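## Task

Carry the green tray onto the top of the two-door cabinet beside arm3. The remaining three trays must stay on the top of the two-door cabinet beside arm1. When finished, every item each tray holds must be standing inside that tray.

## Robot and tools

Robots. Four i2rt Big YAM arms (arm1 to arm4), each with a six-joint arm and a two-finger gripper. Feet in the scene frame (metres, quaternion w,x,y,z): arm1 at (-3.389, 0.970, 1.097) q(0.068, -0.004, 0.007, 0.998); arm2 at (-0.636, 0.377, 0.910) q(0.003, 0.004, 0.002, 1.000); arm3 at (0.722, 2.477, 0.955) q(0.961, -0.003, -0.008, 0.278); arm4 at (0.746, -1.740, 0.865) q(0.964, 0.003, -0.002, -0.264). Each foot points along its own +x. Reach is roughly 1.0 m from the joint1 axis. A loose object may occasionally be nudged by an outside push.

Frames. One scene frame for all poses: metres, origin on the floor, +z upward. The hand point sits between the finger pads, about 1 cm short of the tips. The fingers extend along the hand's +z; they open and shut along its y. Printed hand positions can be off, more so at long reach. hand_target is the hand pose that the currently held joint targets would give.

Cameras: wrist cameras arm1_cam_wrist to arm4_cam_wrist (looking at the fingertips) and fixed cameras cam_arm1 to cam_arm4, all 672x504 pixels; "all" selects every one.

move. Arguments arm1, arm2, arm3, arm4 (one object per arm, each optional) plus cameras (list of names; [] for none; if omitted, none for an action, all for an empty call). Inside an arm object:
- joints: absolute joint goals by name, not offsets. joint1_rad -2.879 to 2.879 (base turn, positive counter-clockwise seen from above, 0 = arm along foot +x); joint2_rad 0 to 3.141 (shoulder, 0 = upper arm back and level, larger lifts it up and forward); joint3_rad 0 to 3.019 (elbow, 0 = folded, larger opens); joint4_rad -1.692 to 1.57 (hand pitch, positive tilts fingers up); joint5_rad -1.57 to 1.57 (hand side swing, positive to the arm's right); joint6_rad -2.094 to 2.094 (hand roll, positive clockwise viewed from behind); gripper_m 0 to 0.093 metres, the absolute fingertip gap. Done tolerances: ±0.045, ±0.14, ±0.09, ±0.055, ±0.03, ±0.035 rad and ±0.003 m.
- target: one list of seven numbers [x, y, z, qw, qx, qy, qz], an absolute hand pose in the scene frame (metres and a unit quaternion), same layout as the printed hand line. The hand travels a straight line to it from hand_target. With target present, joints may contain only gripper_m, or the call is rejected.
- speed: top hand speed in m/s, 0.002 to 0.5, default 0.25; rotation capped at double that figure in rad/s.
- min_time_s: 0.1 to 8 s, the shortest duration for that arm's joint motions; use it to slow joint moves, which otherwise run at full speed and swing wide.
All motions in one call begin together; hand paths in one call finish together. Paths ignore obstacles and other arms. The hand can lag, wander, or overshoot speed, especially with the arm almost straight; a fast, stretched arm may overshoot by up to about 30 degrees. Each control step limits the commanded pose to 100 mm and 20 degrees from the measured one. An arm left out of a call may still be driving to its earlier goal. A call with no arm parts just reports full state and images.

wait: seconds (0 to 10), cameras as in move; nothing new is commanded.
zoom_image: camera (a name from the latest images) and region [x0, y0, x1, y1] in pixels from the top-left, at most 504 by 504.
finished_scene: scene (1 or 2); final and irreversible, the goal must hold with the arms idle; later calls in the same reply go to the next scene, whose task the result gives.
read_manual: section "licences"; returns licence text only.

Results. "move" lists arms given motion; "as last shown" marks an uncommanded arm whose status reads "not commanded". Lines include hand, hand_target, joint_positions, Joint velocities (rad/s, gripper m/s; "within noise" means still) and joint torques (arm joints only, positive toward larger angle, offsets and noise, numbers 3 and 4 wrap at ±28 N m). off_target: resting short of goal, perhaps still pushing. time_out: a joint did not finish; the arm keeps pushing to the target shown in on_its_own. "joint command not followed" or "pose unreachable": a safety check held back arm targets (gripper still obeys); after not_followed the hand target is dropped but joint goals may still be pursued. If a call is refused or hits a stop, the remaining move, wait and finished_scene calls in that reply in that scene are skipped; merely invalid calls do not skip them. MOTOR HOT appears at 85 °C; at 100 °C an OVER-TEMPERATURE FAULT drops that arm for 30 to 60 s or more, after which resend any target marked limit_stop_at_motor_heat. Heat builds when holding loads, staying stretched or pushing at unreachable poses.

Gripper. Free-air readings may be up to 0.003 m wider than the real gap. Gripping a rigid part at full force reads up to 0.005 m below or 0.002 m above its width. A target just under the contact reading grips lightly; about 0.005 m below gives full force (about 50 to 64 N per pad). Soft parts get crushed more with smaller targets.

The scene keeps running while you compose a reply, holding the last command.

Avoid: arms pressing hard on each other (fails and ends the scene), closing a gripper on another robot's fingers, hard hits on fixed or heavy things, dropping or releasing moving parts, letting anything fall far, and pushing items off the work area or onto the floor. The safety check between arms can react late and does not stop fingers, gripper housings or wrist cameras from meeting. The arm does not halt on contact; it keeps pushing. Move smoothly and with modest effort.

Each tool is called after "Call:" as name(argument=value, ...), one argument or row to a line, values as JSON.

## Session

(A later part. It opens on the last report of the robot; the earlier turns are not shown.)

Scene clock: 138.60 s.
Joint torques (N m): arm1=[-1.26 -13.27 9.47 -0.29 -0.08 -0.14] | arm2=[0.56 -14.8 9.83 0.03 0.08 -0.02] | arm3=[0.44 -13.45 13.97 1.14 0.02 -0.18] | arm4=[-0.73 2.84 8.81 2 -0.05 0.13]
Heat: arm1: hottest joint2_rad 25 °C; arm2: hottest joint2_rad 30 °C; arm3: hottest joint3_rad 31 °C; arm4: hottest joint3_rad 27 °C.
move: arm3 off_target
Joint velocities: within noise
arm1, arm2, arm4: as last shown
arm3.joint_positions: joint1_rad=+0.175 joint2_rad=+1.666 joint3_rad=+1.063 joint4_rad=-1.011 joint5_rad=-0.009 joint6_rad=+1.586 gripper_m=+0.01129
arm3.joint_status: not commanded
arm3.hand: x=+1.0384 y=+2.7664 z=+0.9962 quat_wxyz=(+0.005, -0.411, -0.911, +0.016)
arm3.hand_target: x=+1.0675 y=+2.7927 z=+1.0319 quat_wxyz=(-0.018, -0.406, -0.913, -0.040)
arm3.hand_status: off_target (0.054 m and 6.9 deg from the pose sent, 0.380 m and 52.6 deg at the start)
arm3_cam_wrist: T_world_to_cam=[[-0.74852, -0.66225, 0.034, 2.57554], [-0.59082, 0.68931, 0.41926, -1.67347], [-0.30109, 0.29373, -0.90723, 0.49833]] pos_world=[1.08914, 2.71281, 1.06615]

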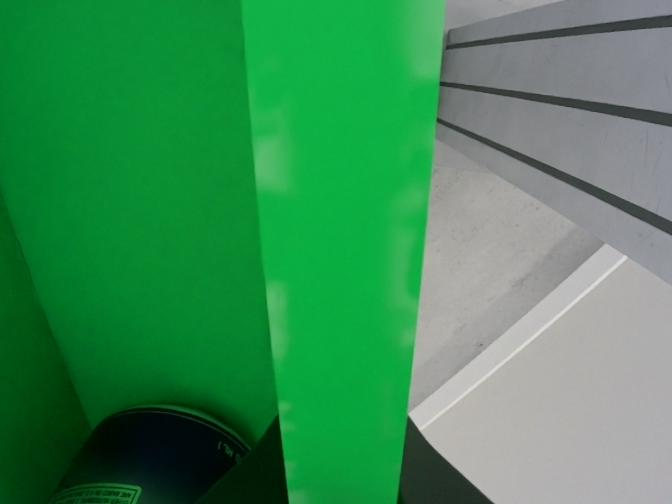

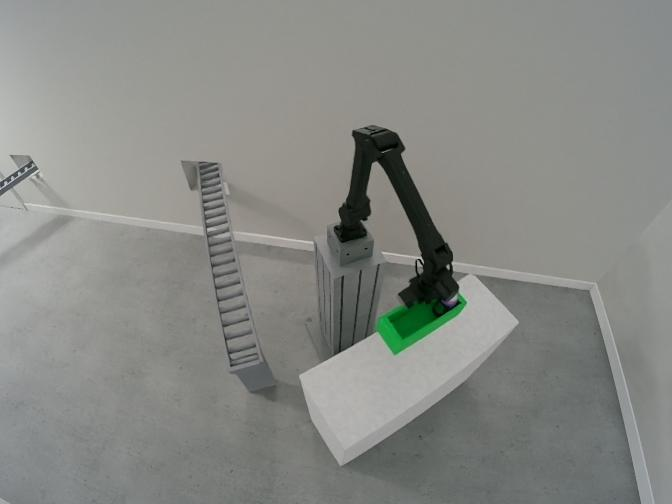

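Call:
move(
  arm3={"target":[1.082,2.806,0.965,0.021,0.407,0.9135,0.052],"speed":0.12},
)

Call:
move(
  arm3={"target":[1.078,2.803,0.925,0.021,0.407,0.9135,0.052],"speed":0.1},
  cameras=["arm3_cam_wrist","cam_arm3"],
)

Call:
zoom_image(
  camera="cam_arm3",
  region=[360, 260, 530, 400],
)

Scene clock: 140.70 s.
Joint torques (N m): arm1=[-1.26 -13.27 9.47 -0.31 -0.08 -0.14] | arm2=[0.5 -14.8 9.84 0.02 0.08 -0.02] | arm3=[0.32 -15.03 10.07 1.28 -0.11 -0.18] | arm4=[-0.73 2.78 8.81 2 -0.04 0.13]
Heat: arm1: hottest joint2_rad 25 °C; arm2: hottest joint2_rad 30 °C; arm3: hottest joint3_rad 31 °C; arm4: hottest joint3_rad 27 °C.
move: arm3 off_target
Joint velocities: within noise
arm1, arm2, arm4: as last shown
arm3.joint_positions: joint1_rad=+0.175 joint2_rad=+1.798 joint3_rad=+1.063 joint4_rad=-0.825 joint5_rad=-0.009 joint6_rad=+1.586 gripper_m=+0.01129
arm3.joint_status: not commanded
arm3.hand: x=+1.0615 y=+2.7865 z=+0.9401 quat_wxyz=(-0.006, -0.411, -0.911, -0.009)
arm3.hand_target: x=+1.0809 y=+2.8050 z=+0.9658 quat_wxyz=(-0.021, -0.406, -0.912, -0.052)
arm3.hand_status: off_target (0.038 m and 5.2 deg from the pose sent, 0.067 m and 8.3 deg at the start)
pictures: none

Scene clock: 141.93 s.
Joint torques (N m): arm1=[-1.26 -13.22 9.47 -0.29 -0.08 -0.14] | arm2=[0.5 -14.8 9.83 0.02 0.08 -0.02] | arm3=[0.73 -15.5 8.8 1.42 -0.11 -0.14] | arm4=[-0.73 2.78 8.83 2 -0.04 0.12]
Heat: arm1: hottest joint2_rad 26 °C; arm2: hottest joint3_rad 31 °C; arm3: hottest joint3_rad 31 °C; arm4: hottest joint3_rad 27 °C.
move: arm3 off_target
Joint velocities: within noise
arm1, arm2, arm4: as last shown
arm3.joint_positions: joint1_rad=+0.175 joint2_rad=+1.863 joint3_rad=+1.025 joint4_rad=-0.718 joint5_rad=-0.009 joint6_rad=+1.586 gripper_m=+0.01129
arm3.joint_status: not commanded
arm3.hand: x=+1.0591 y=+2.7837 z=+0.9018 quat_wxyz=(-0.007, -0.411, -0.911, -0.011)
arm3.hand_target: x=+1.0773 y=+2.8023 z=+0.9258 quat_wxyz=(-0.021, -0.406, -0.912, -0.052)
arm3.hand_status: off_target (0.036 m and 5.0 deg from the pose sent, 0.028 m and 5.2 deg at the start)
arm3_cam_wrist: T_world_to_cam=[[-0.74818, -0.66304, -0.02473, 2.66055], [-0.60949, 0.67207, 0.42052, -1.56696], [-0.2622, 0.3297, -0.90694, 0.27224]] pos_world=[1.10691, 2.72739, 0.97165]

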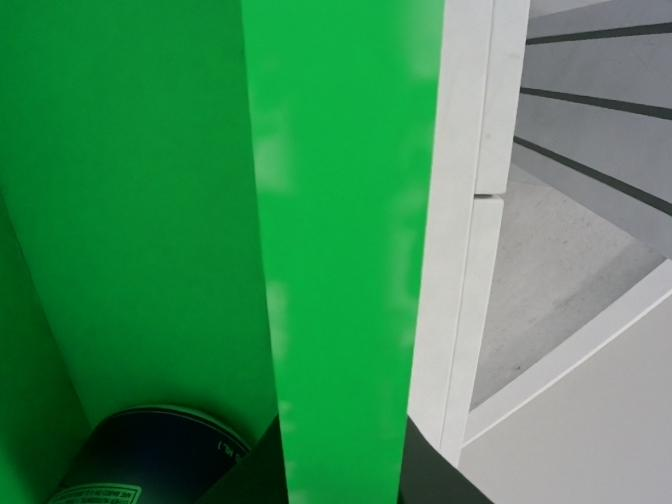

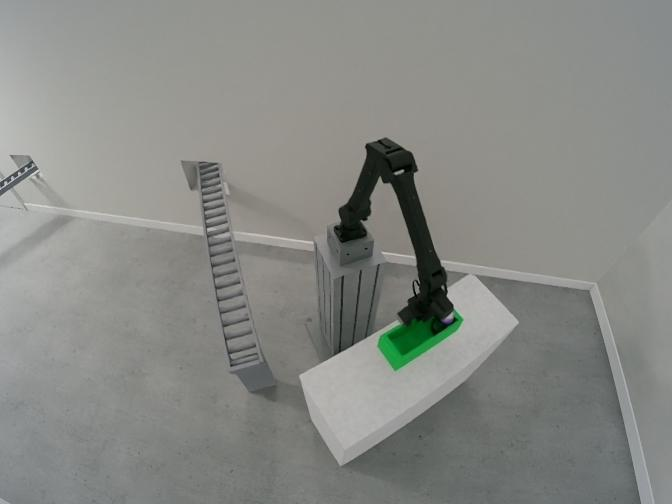

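Scaled by 2.965 from the camera's image (finer frame: 960x720).

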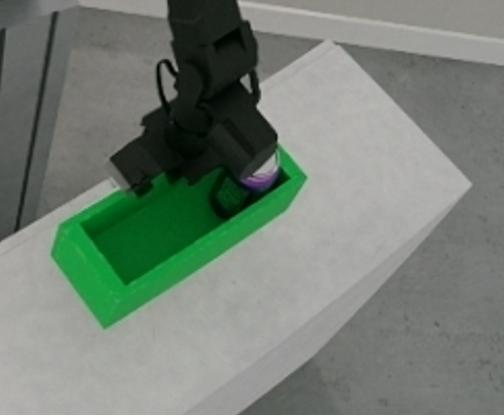

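Call:
move(
  arm3={"target":[1.092,2.815,0.905,0.018,0.407,0.9135,0.044],"speed":0.08},
)

Call:
move(
  arm3={"target":[1.092,2.815,0.885,0.016,0.407,0.9135,0.038],"speed":0.06},
  cameras=["arm3_cam_wrist","cam_arm3"],
)

Call:
zoom_image(
  camera="cam_arm3",
  region=[360, 260, 530, 400],
)

Scene clock: 143.67 s.
Joint torques (N m): arm1=[-1.2 -13.22 9.47 -0.29 -0.08 -0.14] | arm2=[0.5 -14.74 9.83 0.02 0.07 -0.02] | arm3=[0.56 -15.38 11.14 1.22 -0.08 -0.16] | arm4=[-0.73 2.84 8.81 2 -0.05 0.13]
Heat: arm1: hottest joint2_rad 26 °C; arm2: hottest joint3_rad 31 °C; arm3: hottest joint3_rad 31 °C; arm4: hottest joint3_rad 27 °C.
move: arm3 off_target
Joint velocities: within noise
arm1, arm2, arm4: as last shown
arm3.joint_positions: joint1_rad=+0.175 joint2_rad=+1.933 joint3_rad=+1.051 joint4_rad=-0.713 joint5_rad=-0.009 joint6_rad=+1.586 gripper_m=+0.01129
arm3.joint_status: not commanded
arm3.hand: x=+1.0603 y=+2.7844 z=+0.8778 quat_wxyz=(+0.001, -0.411, -0.911, +0.007)
arm3.hand_target: x=+1.0902 y=+2.8134 z=+0.9072 quat_wxyz=(-0.018, -0.406, -0.912, -0.044)
arm3.hand_status: off_target (0.052 m and 6.2 deg from the pose sent, 0.046 m and 4.0 deg at the start)
pictures: none

Scene clock: 144.70 s.
Joint torques (N m): arm1=[-1.26 -13.22 9.47 -0.28 -0.08 -0.14] | arm2=[0.56 -14.8 9.83 0.03 0.08 -0.02] | arm3=[0.67 -16.03 10.61 1.2 -0.03 -0.14] | arm4=[-0.73 2.78 8.81 2 -0.04 0.13]
Heat: arm1: hottest joint2_rad 26 °C; arm2: hottest joint3_rad 31 °C; arm3: hottest joint3_rad 31 °C; arm4: hottest joint3_rad 27 °C.
move: arm3 off_target
Joint velocities: within noise
arm1, arm2, arm4: as last shown
arm3.joint_positions: joint1_rad=+0.175 joint2_rad=+1.978 joint3_rad=+1.055 joint4_rad=-0.683 joint5_rad=-0.009 joint6_rad=+1.586 gripper_m=+0.01129
arm3.joint_status: not commanded
arm3.hand: x=+1.0606 y=+2.7843 z=+0.8592 quat_wxyz=(+0.003, -0.411, -0.911, +0.012)
arm3.hand_target: x=+1.0904 y=+2.8135 z=+0.8871 quat_wxyz=(-0.016, -0.406, -0.913, -0.038)
arm3.hand_status: off_target (0.051 m and 6.1 deg from the pose sent, 0.045 m and 5.5 deg at the start)
arm3_cam_wrist: T_world_to_cam=[[-0.7486, -0.66255, 0.02479, 2.61757], [-0.59367, 0.68648, 0.41988, -1.6049], [-0.29521, 0.29961, -0.90724, 0.3529]] pos_world=[1.11092, 2.73029, 0.92915]

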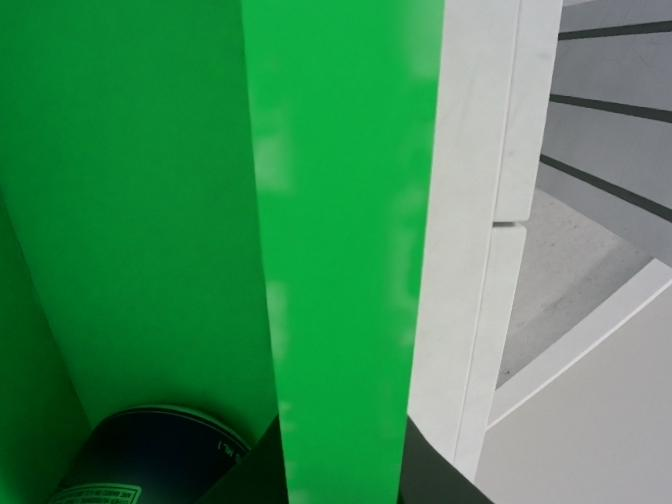

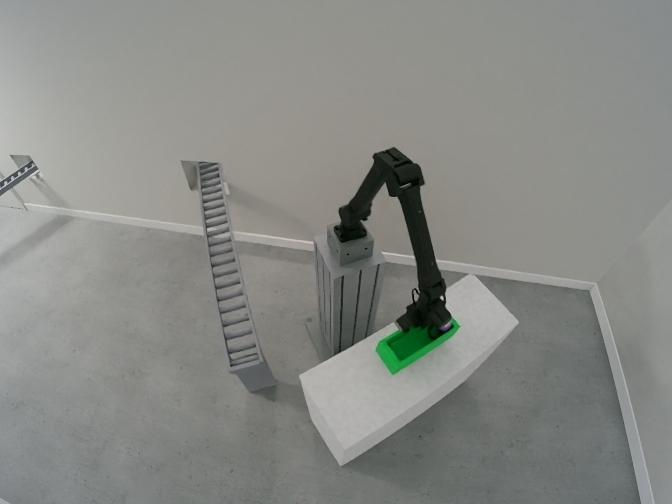

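Scaled by 2.965 from the camera's image (finer frame: 960x720).

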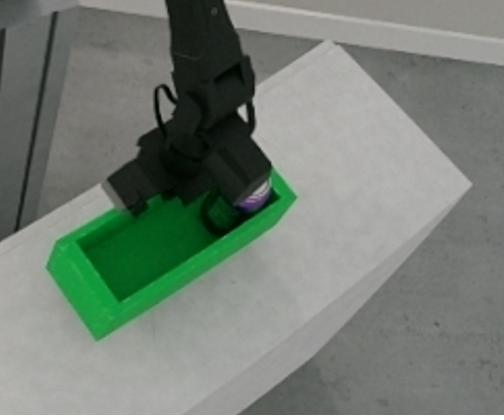

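Call:
move(
  arm3={"target":[1.092,2.815,0.868,0.020,0.407,0.9135,0.05],"speed":0.06},
)

Call:
move(
  arm3={"target":[1.092,2.815,0.850,0.020,0.407,0.9135,0.05],"speed":0.06},
  cameras=["cam_arm3"],
)

Call:
zoom_image(
  camera="cam_arm3",
  region=[360, 280, 530, 400],
)

Scene clock: 146.13 s.
Joint torques (N m): arm1=[-1.2 -13.22 9.48 -0.29 -0.08 -0.14] | arm2=[0.5 -14.74 9.83 0.02 0.08 -0.02] | arm3=[0.62 -15.91 8.62 1.37 -0.11 -0.15] | arm4=[-0.73 2.84 8.83 2 -0.04 0.13]
Heat: arm1: hottest joint2_rad 26 °C; arm2: hottest joint3_rad 31 °C; arm3: hottest joint3_rad 31 °C; arm4: hottest joint3_rad 27 °C.
move: arm3 off_target
Joint velocities: within noise
arm1, arm2, arm4: as last shown
arm3.joint_positions: joint1_rad=+0.175 joint2_rad=+2.005 joint3_rad=+1.055 joint4_rad=-0.610 joint5_rad=-0.009 joint6_rad=+1.586 gripper_m=+0.01129
arm3.joint_status: not commanded
arm3.hand: x=+1.0694 y=+2.7921 z=+0.8472 quat_wxyz=(-0.006, -0.411, -0.911, -0.009)
arm3.hand_target: x=+1.0912 y=+2.8142 z=+0.8691 quat_wxyz=(-0.020, -0.406, -0.912, -0.050)
arm3.hand_status: off_target (0.038 m and 4.9 deg from the pose sent, 0.045 m and 7.6 deg at the start)
pictures: none

Scene clock: 147.30 s.
Joint torques (N m): arm1=[-1.2 -13.22 9.48 -0.29 -0.08 -0.14] | arm2=[0.5 -14.8 9.83 0.02 0.08 -0.02] | arm3=[0.73 -16.15 8.1 1.37 -0.11 -0.14] | arm4=[-0.73 2.78 8.81 2 -0.04 0.13]
Heat: arm1: hottest joint2_rad 26 °C; arm2: hottest joint3_rad 31 °C; arm3: hottest joint3_rad 31 °C; arm4: hottest joint3_rad 27 °C.
move: arm3 off_target
Joint velocities: within noise
arm1, arm2, arm4: as last shown
arm3.joint_positions: joint1_rad=+0.175 joint2_rad=+2.045 joint3_rad=+1.055 joint4_rad=-0.570 joint5_rad=-0.009 joint6_rad=+1.586 gripper_m=+0.01129
arm3.joint_status: not commanded
arm3.hand: x=+1.0697 y=+2.7921 z=+0.8295 quat_wxyz=(-0.006, -0.411, -0.911, -0.010)
arm3.hand_target: x=+1.0912 y=+2.8143 z=+0.8511 quat_wxyz=(-0.020, -0.406, -0.912, -0.050)
arm3.hand_status: off_target (0.038 m and 4.9 deg from the pose sent, 0.032 m and 5.0 deg at the start)

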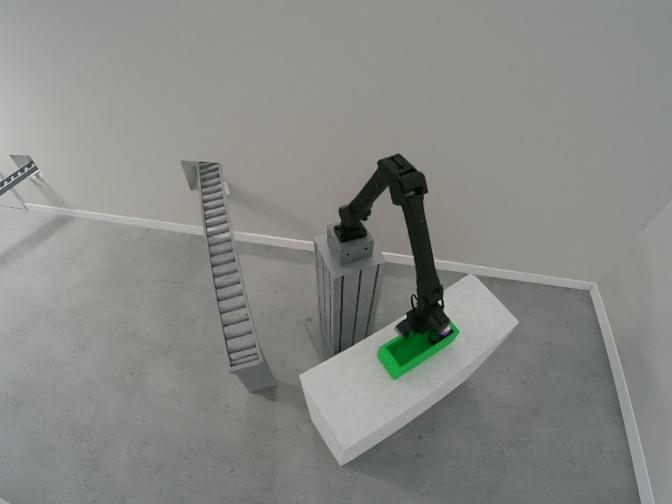

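Scaled by 2.965 from the camera's image (finer frame: 960x720).

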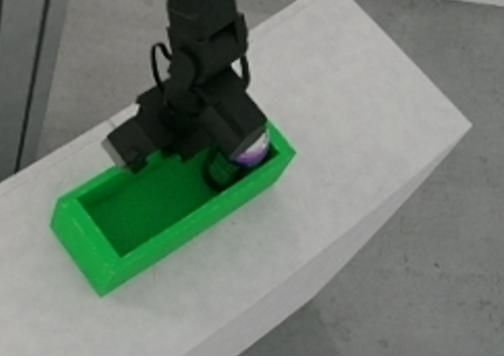

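Call:
move(
  arm3={"target":[1.092,2.815,0.834,0.018,0.407,0.9135,0.046],"speed":0.05},
)

Call:
move(
  arm3={"target":[1.092,2.815,0.820,0.018,0.407,0.9135,0.046],"speed":0.05},
  cameras=["cam_arm3"],
)

Call:
zoom_image(
  camera="cam_arm3",
  region=[360, 280, 530, 400],
)

Scene clock: 148.83 s.
Joint torques (N m): arm1=[-1.2 -13.22 9.47 -0.31 -0.08 -0.14] | arm2=[0.5 -14.74 9.83 0.01 0.08 -0.02] | arm3=[0.73 -15.09 8.54 1.31 -0.08 -0.13] | arm4=[-0.73 2.84 8.83 2 -0.04 0.13]
Heat: arm1: hottest joint2_rad 26 °C; arm2: hottest joint3_rad 31 °C; arm3: hottest joint3_rad 31 °C; arm4: hottest joint3_rad 27 °C.
move: arm3 off_target
Joint velocities: within noise
arm1.joint_positions: joint1_rad=+1.814 joint2_rad=+1.990 joint3_rad=+1.352 joint4_rad=-0.950 joint5_rad=+0.009 joint6_rad=+1.653 gripper_m=+0.03196
arm1.joint_status: not commanded
arm1.hand: x=-3.3326 y=+0.4323 z=+1.0787 quat_wxyz=(-0.001, +1.000, +0.012, -0.002)
arm1.hand_target: x=-3.3399 y=+0.4253 z=+1.0800 quat_wxyz=(+0.000, +1.000, +0.008, +0.000)
arm1.hand_status: not commanded
arm2.joint_positions: joint1_rad=-0.955 joint2_rad=+1.867 joint3_rad=+1.214 joint4_rad=-0.963 joint5_rad=+0.005 joint6_rad=-1.466 gripper_m=+0.03495
arm2.joint_status: not commanded
arm2.hand: x=-0.9149 y=+0.7791 z=+0.9035 quat_wxyz=(+0.021, +0.968, +0.250, +0.006)
arm2.hand_target: x=-0.9295 y=+0.7943 z=+0.9204 quat_wxyz=(+0.000, +0.968, +0.250, +0.000)
arm2.hand_status: not commanded
arm3.joint_positions: joint1_rad=+0.175 joint2_rad=+2.066 joint3_rad=+1.056 joint4_rad=-0.546 joint5_rad=-0.011 joint6_rad=+1.586 gripper_m=+0.01129
arm3.joint_status: not commanded
arm3.hand: x=+1.0701 y=+2.7926 z=+0.8203 quat_wxyz=(-0.006, -0.411, -0.911, -0.011)
arm3.hand_target: x=+1.0912 y=+2.8143 z=+0.8352 quat_wxyz=(-0.018, -0.406, -0.912, -0.046)
arm3.hand_status: off_target (0.034 m and 4.2 deg from the pose sent, 0.032 m and 4.4 deg at the start)
arm4.joint_positions: joint1_rad=-0.546 joint2_rad=+0.615 joint3_rad=+1.544 joint4_rad=-1.256 joint5_rad=-0.261 joint6_rad=-0.380 gripper_m=+0.09396
arm4.joint_status: not commanded
arm4.hand: x=+0.8807 y=-1.9065 z=+1.4980 quat_wxyz=(-0.502, -0.207, -0.782, +0.305)
arm4.hand_target: x=+0.8787 y=-1.9030 z=+1.5070 quat_wxyz=(-0.508, -0.204, -0.777, +0.311)
arm4.hand_status: not commanded
pictures: none

Scene clock: 149.80 s.
Joint torques (N m): arm1=[-1.26 -13.27 9.48 -0.29 -0.08 -0.14] | arm2=[0.5 -14.8 9.83 0.03 0.08 -0.02] | arm3=[0.73 -12.75 8.64 2.04 -0.08 -0.14] | arm4=[-0.73 2.78 8.81 2 -0.04 0.13]
Heat: arm1: hottest joint2_rad 26 °C; arm2: hottest joint3_rad 31 °C; arm3: hottest joint3_rad 31 °C; arm4: hottest joint3_rad 27 °C.
move: arm3 off_target
Joint velocities: within noise
arm1, arm2, arm4: as last shown
arm3.joint_positions: joint1_rad=+0.175 joint2_rad=+2.067 joint3_rad=+1.056 joint4_rad=-0.532 joint5_rad=-0.011 joint6_rad=+1.586 gripper_m=+0.01129
arm3.joint_status: not commanded
arm3.hand: x=+1.0725 y=+2.7947 z=+0.8200 quat_wxyz=(-0.009, -0.411, -0.911, -0.017)
arm3.hand_target: x=+1.0913 y=+2.8144 z=+0.8213 quat_wxyz=(-0.018, -0.406, -0.912, -0.046)
arm3.hand_status: off_target (0.028 m and 3.5 deg from the pose sent, 0.031 m and 4.2 deg at the start)

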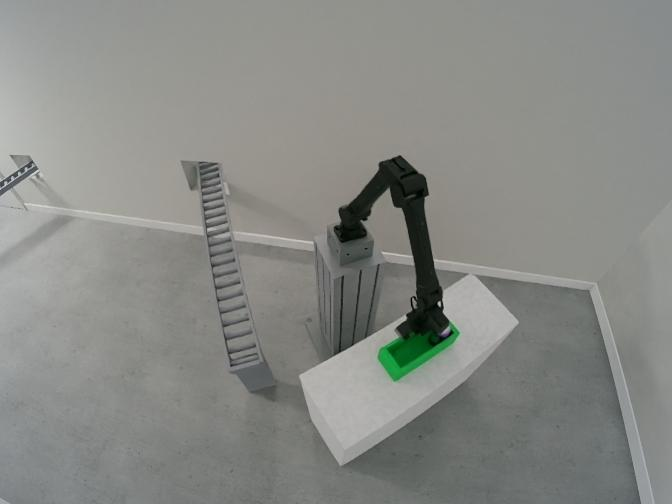

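Scaled by 2.965 from the camera's image (finer frame: 960x720).

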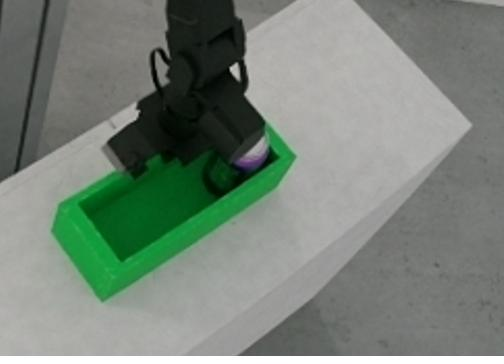

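Call:
move(
  arm3={"target":[1.076,2.798,0.812,0.002,0.409,0.9125,0.003],"speed":0.05},
  cameras=["arm3_cam_wrist"],
)

Scene clock: 151.57 s.
Joint torques (N m): arm1=[-1.2 -13.22 9.47 -0.29 -0.08 -0.14] | arm2=[0.5 -14.74 9.83 0.02 0.08 -0.02] | arm3=[0.73 -12.34 7.5 -0.03 0.08 -0.11] | arm4=[-0.73 2.78 8.81 2 -0.04 0.13]
Heat: arm1: hottest joint2_rad 26 °C; arm2: hottest joint3_rad 31 °C; arm3: hottest joint3_rad 31 °C; arm4: hottest joint3_rad 27 °C.
move: arm3 done
Joint velocities: within noise
arm1, arm2, arm4: as last shown
arm3.joint_positions: joint1_rad=+0.175 joint2_rad=+2.074 joint3_rad=+1.071 joint4_rad=-0.560 joint5_rad=-0.010 joint6_rad=+1.586 gripper_m=+0.01129
arm3.joint_status: not commanded
arm3.hand: x=+1.0725 y=+2.7947 z=+0.8198 quat_wxyz=(-0.005, -0.411, -0.911, -0.008)
arm3.hand_target: x=+1.0759 y=+2.7979 z=+0.8122 quat_wxyz=(-0.002, -0.409, -0.913, -0.003)
arm3.hand_status: done (0.009 m and 0.8 deg from the pose sent, 0.009 m and 1.8 deg at the start)
arm3_cam_wrist: T_world_to_cam=[[-0.74832, -0.66308, -0.01827, 2.67076], [-0.60715, 0.67358, 0.4215, -1.53928], [-0.26718, 0.32651, -0.90665, 0.21184]] pos_world=[1.12062, 2.7386, 0.88965]

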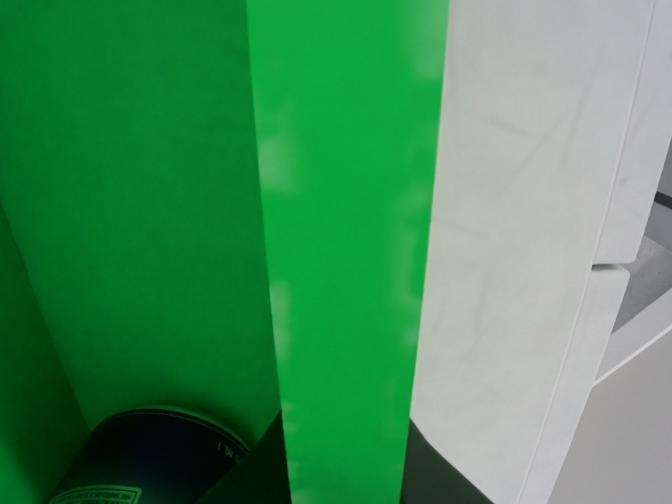

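Call:
move(
  arm3={"joints":{"gripper_m":0.03}},
)

Call:
move(
  arm3={"target":[1.072,2.795,0.99,0,0.411,0.911,0],"speed":0.2},
  cameras=["arm3_cam_wrist","cam_arm3","cam_arm1"],
)

Call:
zoom_image(
  camera="cam_arm3",
  region=[360, 280, 530, 400],
)

Scene clock: 152.73 s.
Joint torques (N m): arm1=[-1.32 -13.27 9.47 -0.29 -0.08 -0.15] | arm2=[0.5 -14.8 9.83 0.03 0.07 -0.02] | arm3=[0.73 -13.45 7.28 -0.1 0.1 -0.11] | arm4=[-0.73 2.84 8.83 2 -0.04 0.13]
Heat: arm1: hottest joint2_rad 26 °C; arm2: hottest joint3_rad 31 °C; arm3: hottest joint3_rad 31 °C; arm4: hottest joint3_rad 27 °C.
move: arm3 done
Joint velocities: within noise
arm1, arm2, arm4: as last shown
arm3.joint_positions: joint1_rad=+0.175 joint2_rad=+2.093 joint3_rad=+1.072 joint4_rad=-0.560 joint5_rad=-0.011 joint6_rad=+1.586 gripper_m=+0.02993
arm3.joint_status: all done
arm3.hand: x=+1.0687 y=+2.7912 z=+0.8111 quat_wxyz=(-0.001, -0.411, -0.911, +0.001)
arm3.hand_target: x=+1.0758 y=+2.7978 z=+0.8122 quat_wxyz=(-0.002, -0.409, -0.913, -0.003)
arm3.hand_status: not commanded
pictures: none

Scene clock: 154.43 s.
Joint torques (N m): arm1=[-1.26 -13.22 9.48 -0.28 -0.08 -0.14] | arm2=[0.5 -14.8 9.83 0.02 0.08 -0.02] | arm3=[0.32 -13.33 10.73 -0.2 0.07 -0.12] | arm4=[-0.73 2.84 8.81 2 -0.04 0.13]
Heat: arm1: hottest joint2_rad 26 °C; arm2: hottest joint3_rad 31 °C; arm3: hottest joint3_rad 31 °C; arm4: hottest joint3_rad 27 °C.
move: arm3 off_target
Joint velocities: within noise
arm1, arm2, arm4: as last shown
arm3.joint_positions: joint1_rad=+0.175 joint2_rad=+1.762 joint3_rad=+1.129 joint4_rad=-0.981 joint5_rad=-0.011 joint6_rad=+1.586 gripper_m=+0.02995
arm3.joint_status: not commanded
arm3.hand: x=+1.0597 y=+2.7860 z=+0.9760 quat_wxyz=(+0.005, -0.411, -0.911, +0.015)
arm3.hand_target: x=+1.0716 y=+2.7946 z=+0.9901 quat_wxyz=(+0.000, -0.411, -0.912, +0.000)
arm3.hand_status: off_target (0.021 m and 1.8 deg from the pose sent, 0.179 m and 0.1 deg at the start)
pictures: arm3_cam_wrist, cam_arm1, cam_arm3
arm3_cam_wrist: T_world_to_cam=[[-0.7485, -0.66232, 0.03291, 2.60641], [-0.59049, 0.68827, 0.42142, -1.66543], [-0.30177, 0.296, -0.90627, 0.47411]] pos_world=[1.11055, 2.7322, 1.04574]

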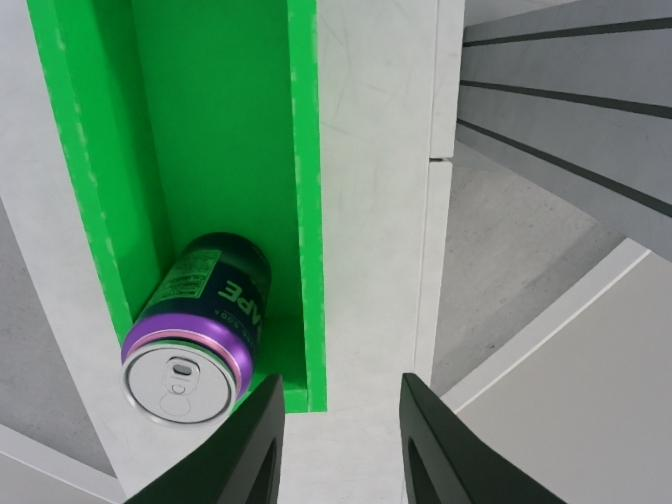

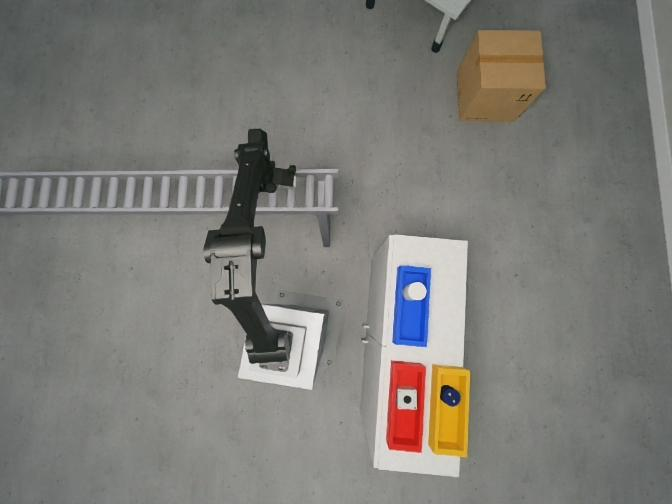

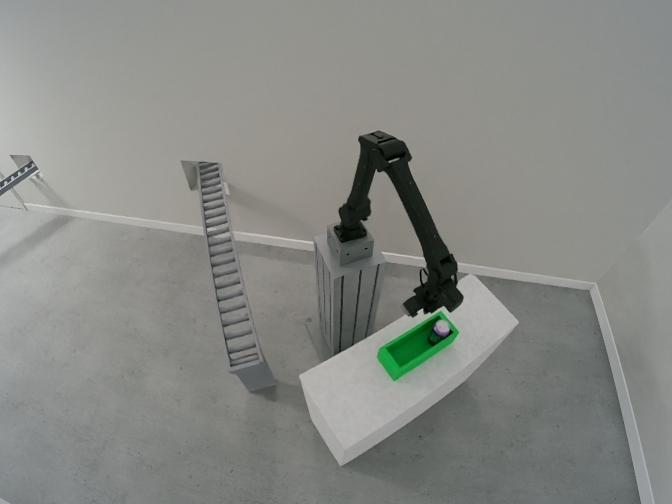

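Scaled by 2.965 from the camera's image (finer frame: 960x720).

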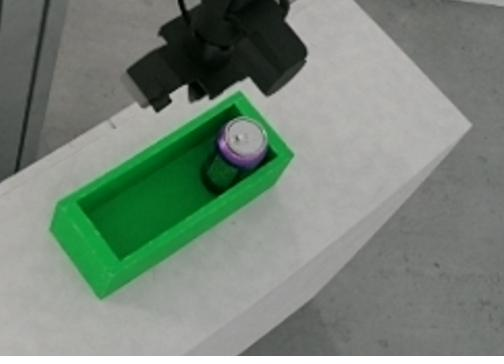

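Call:
finished_scene(
  scene=2,
)

The scene is finished: the task was done.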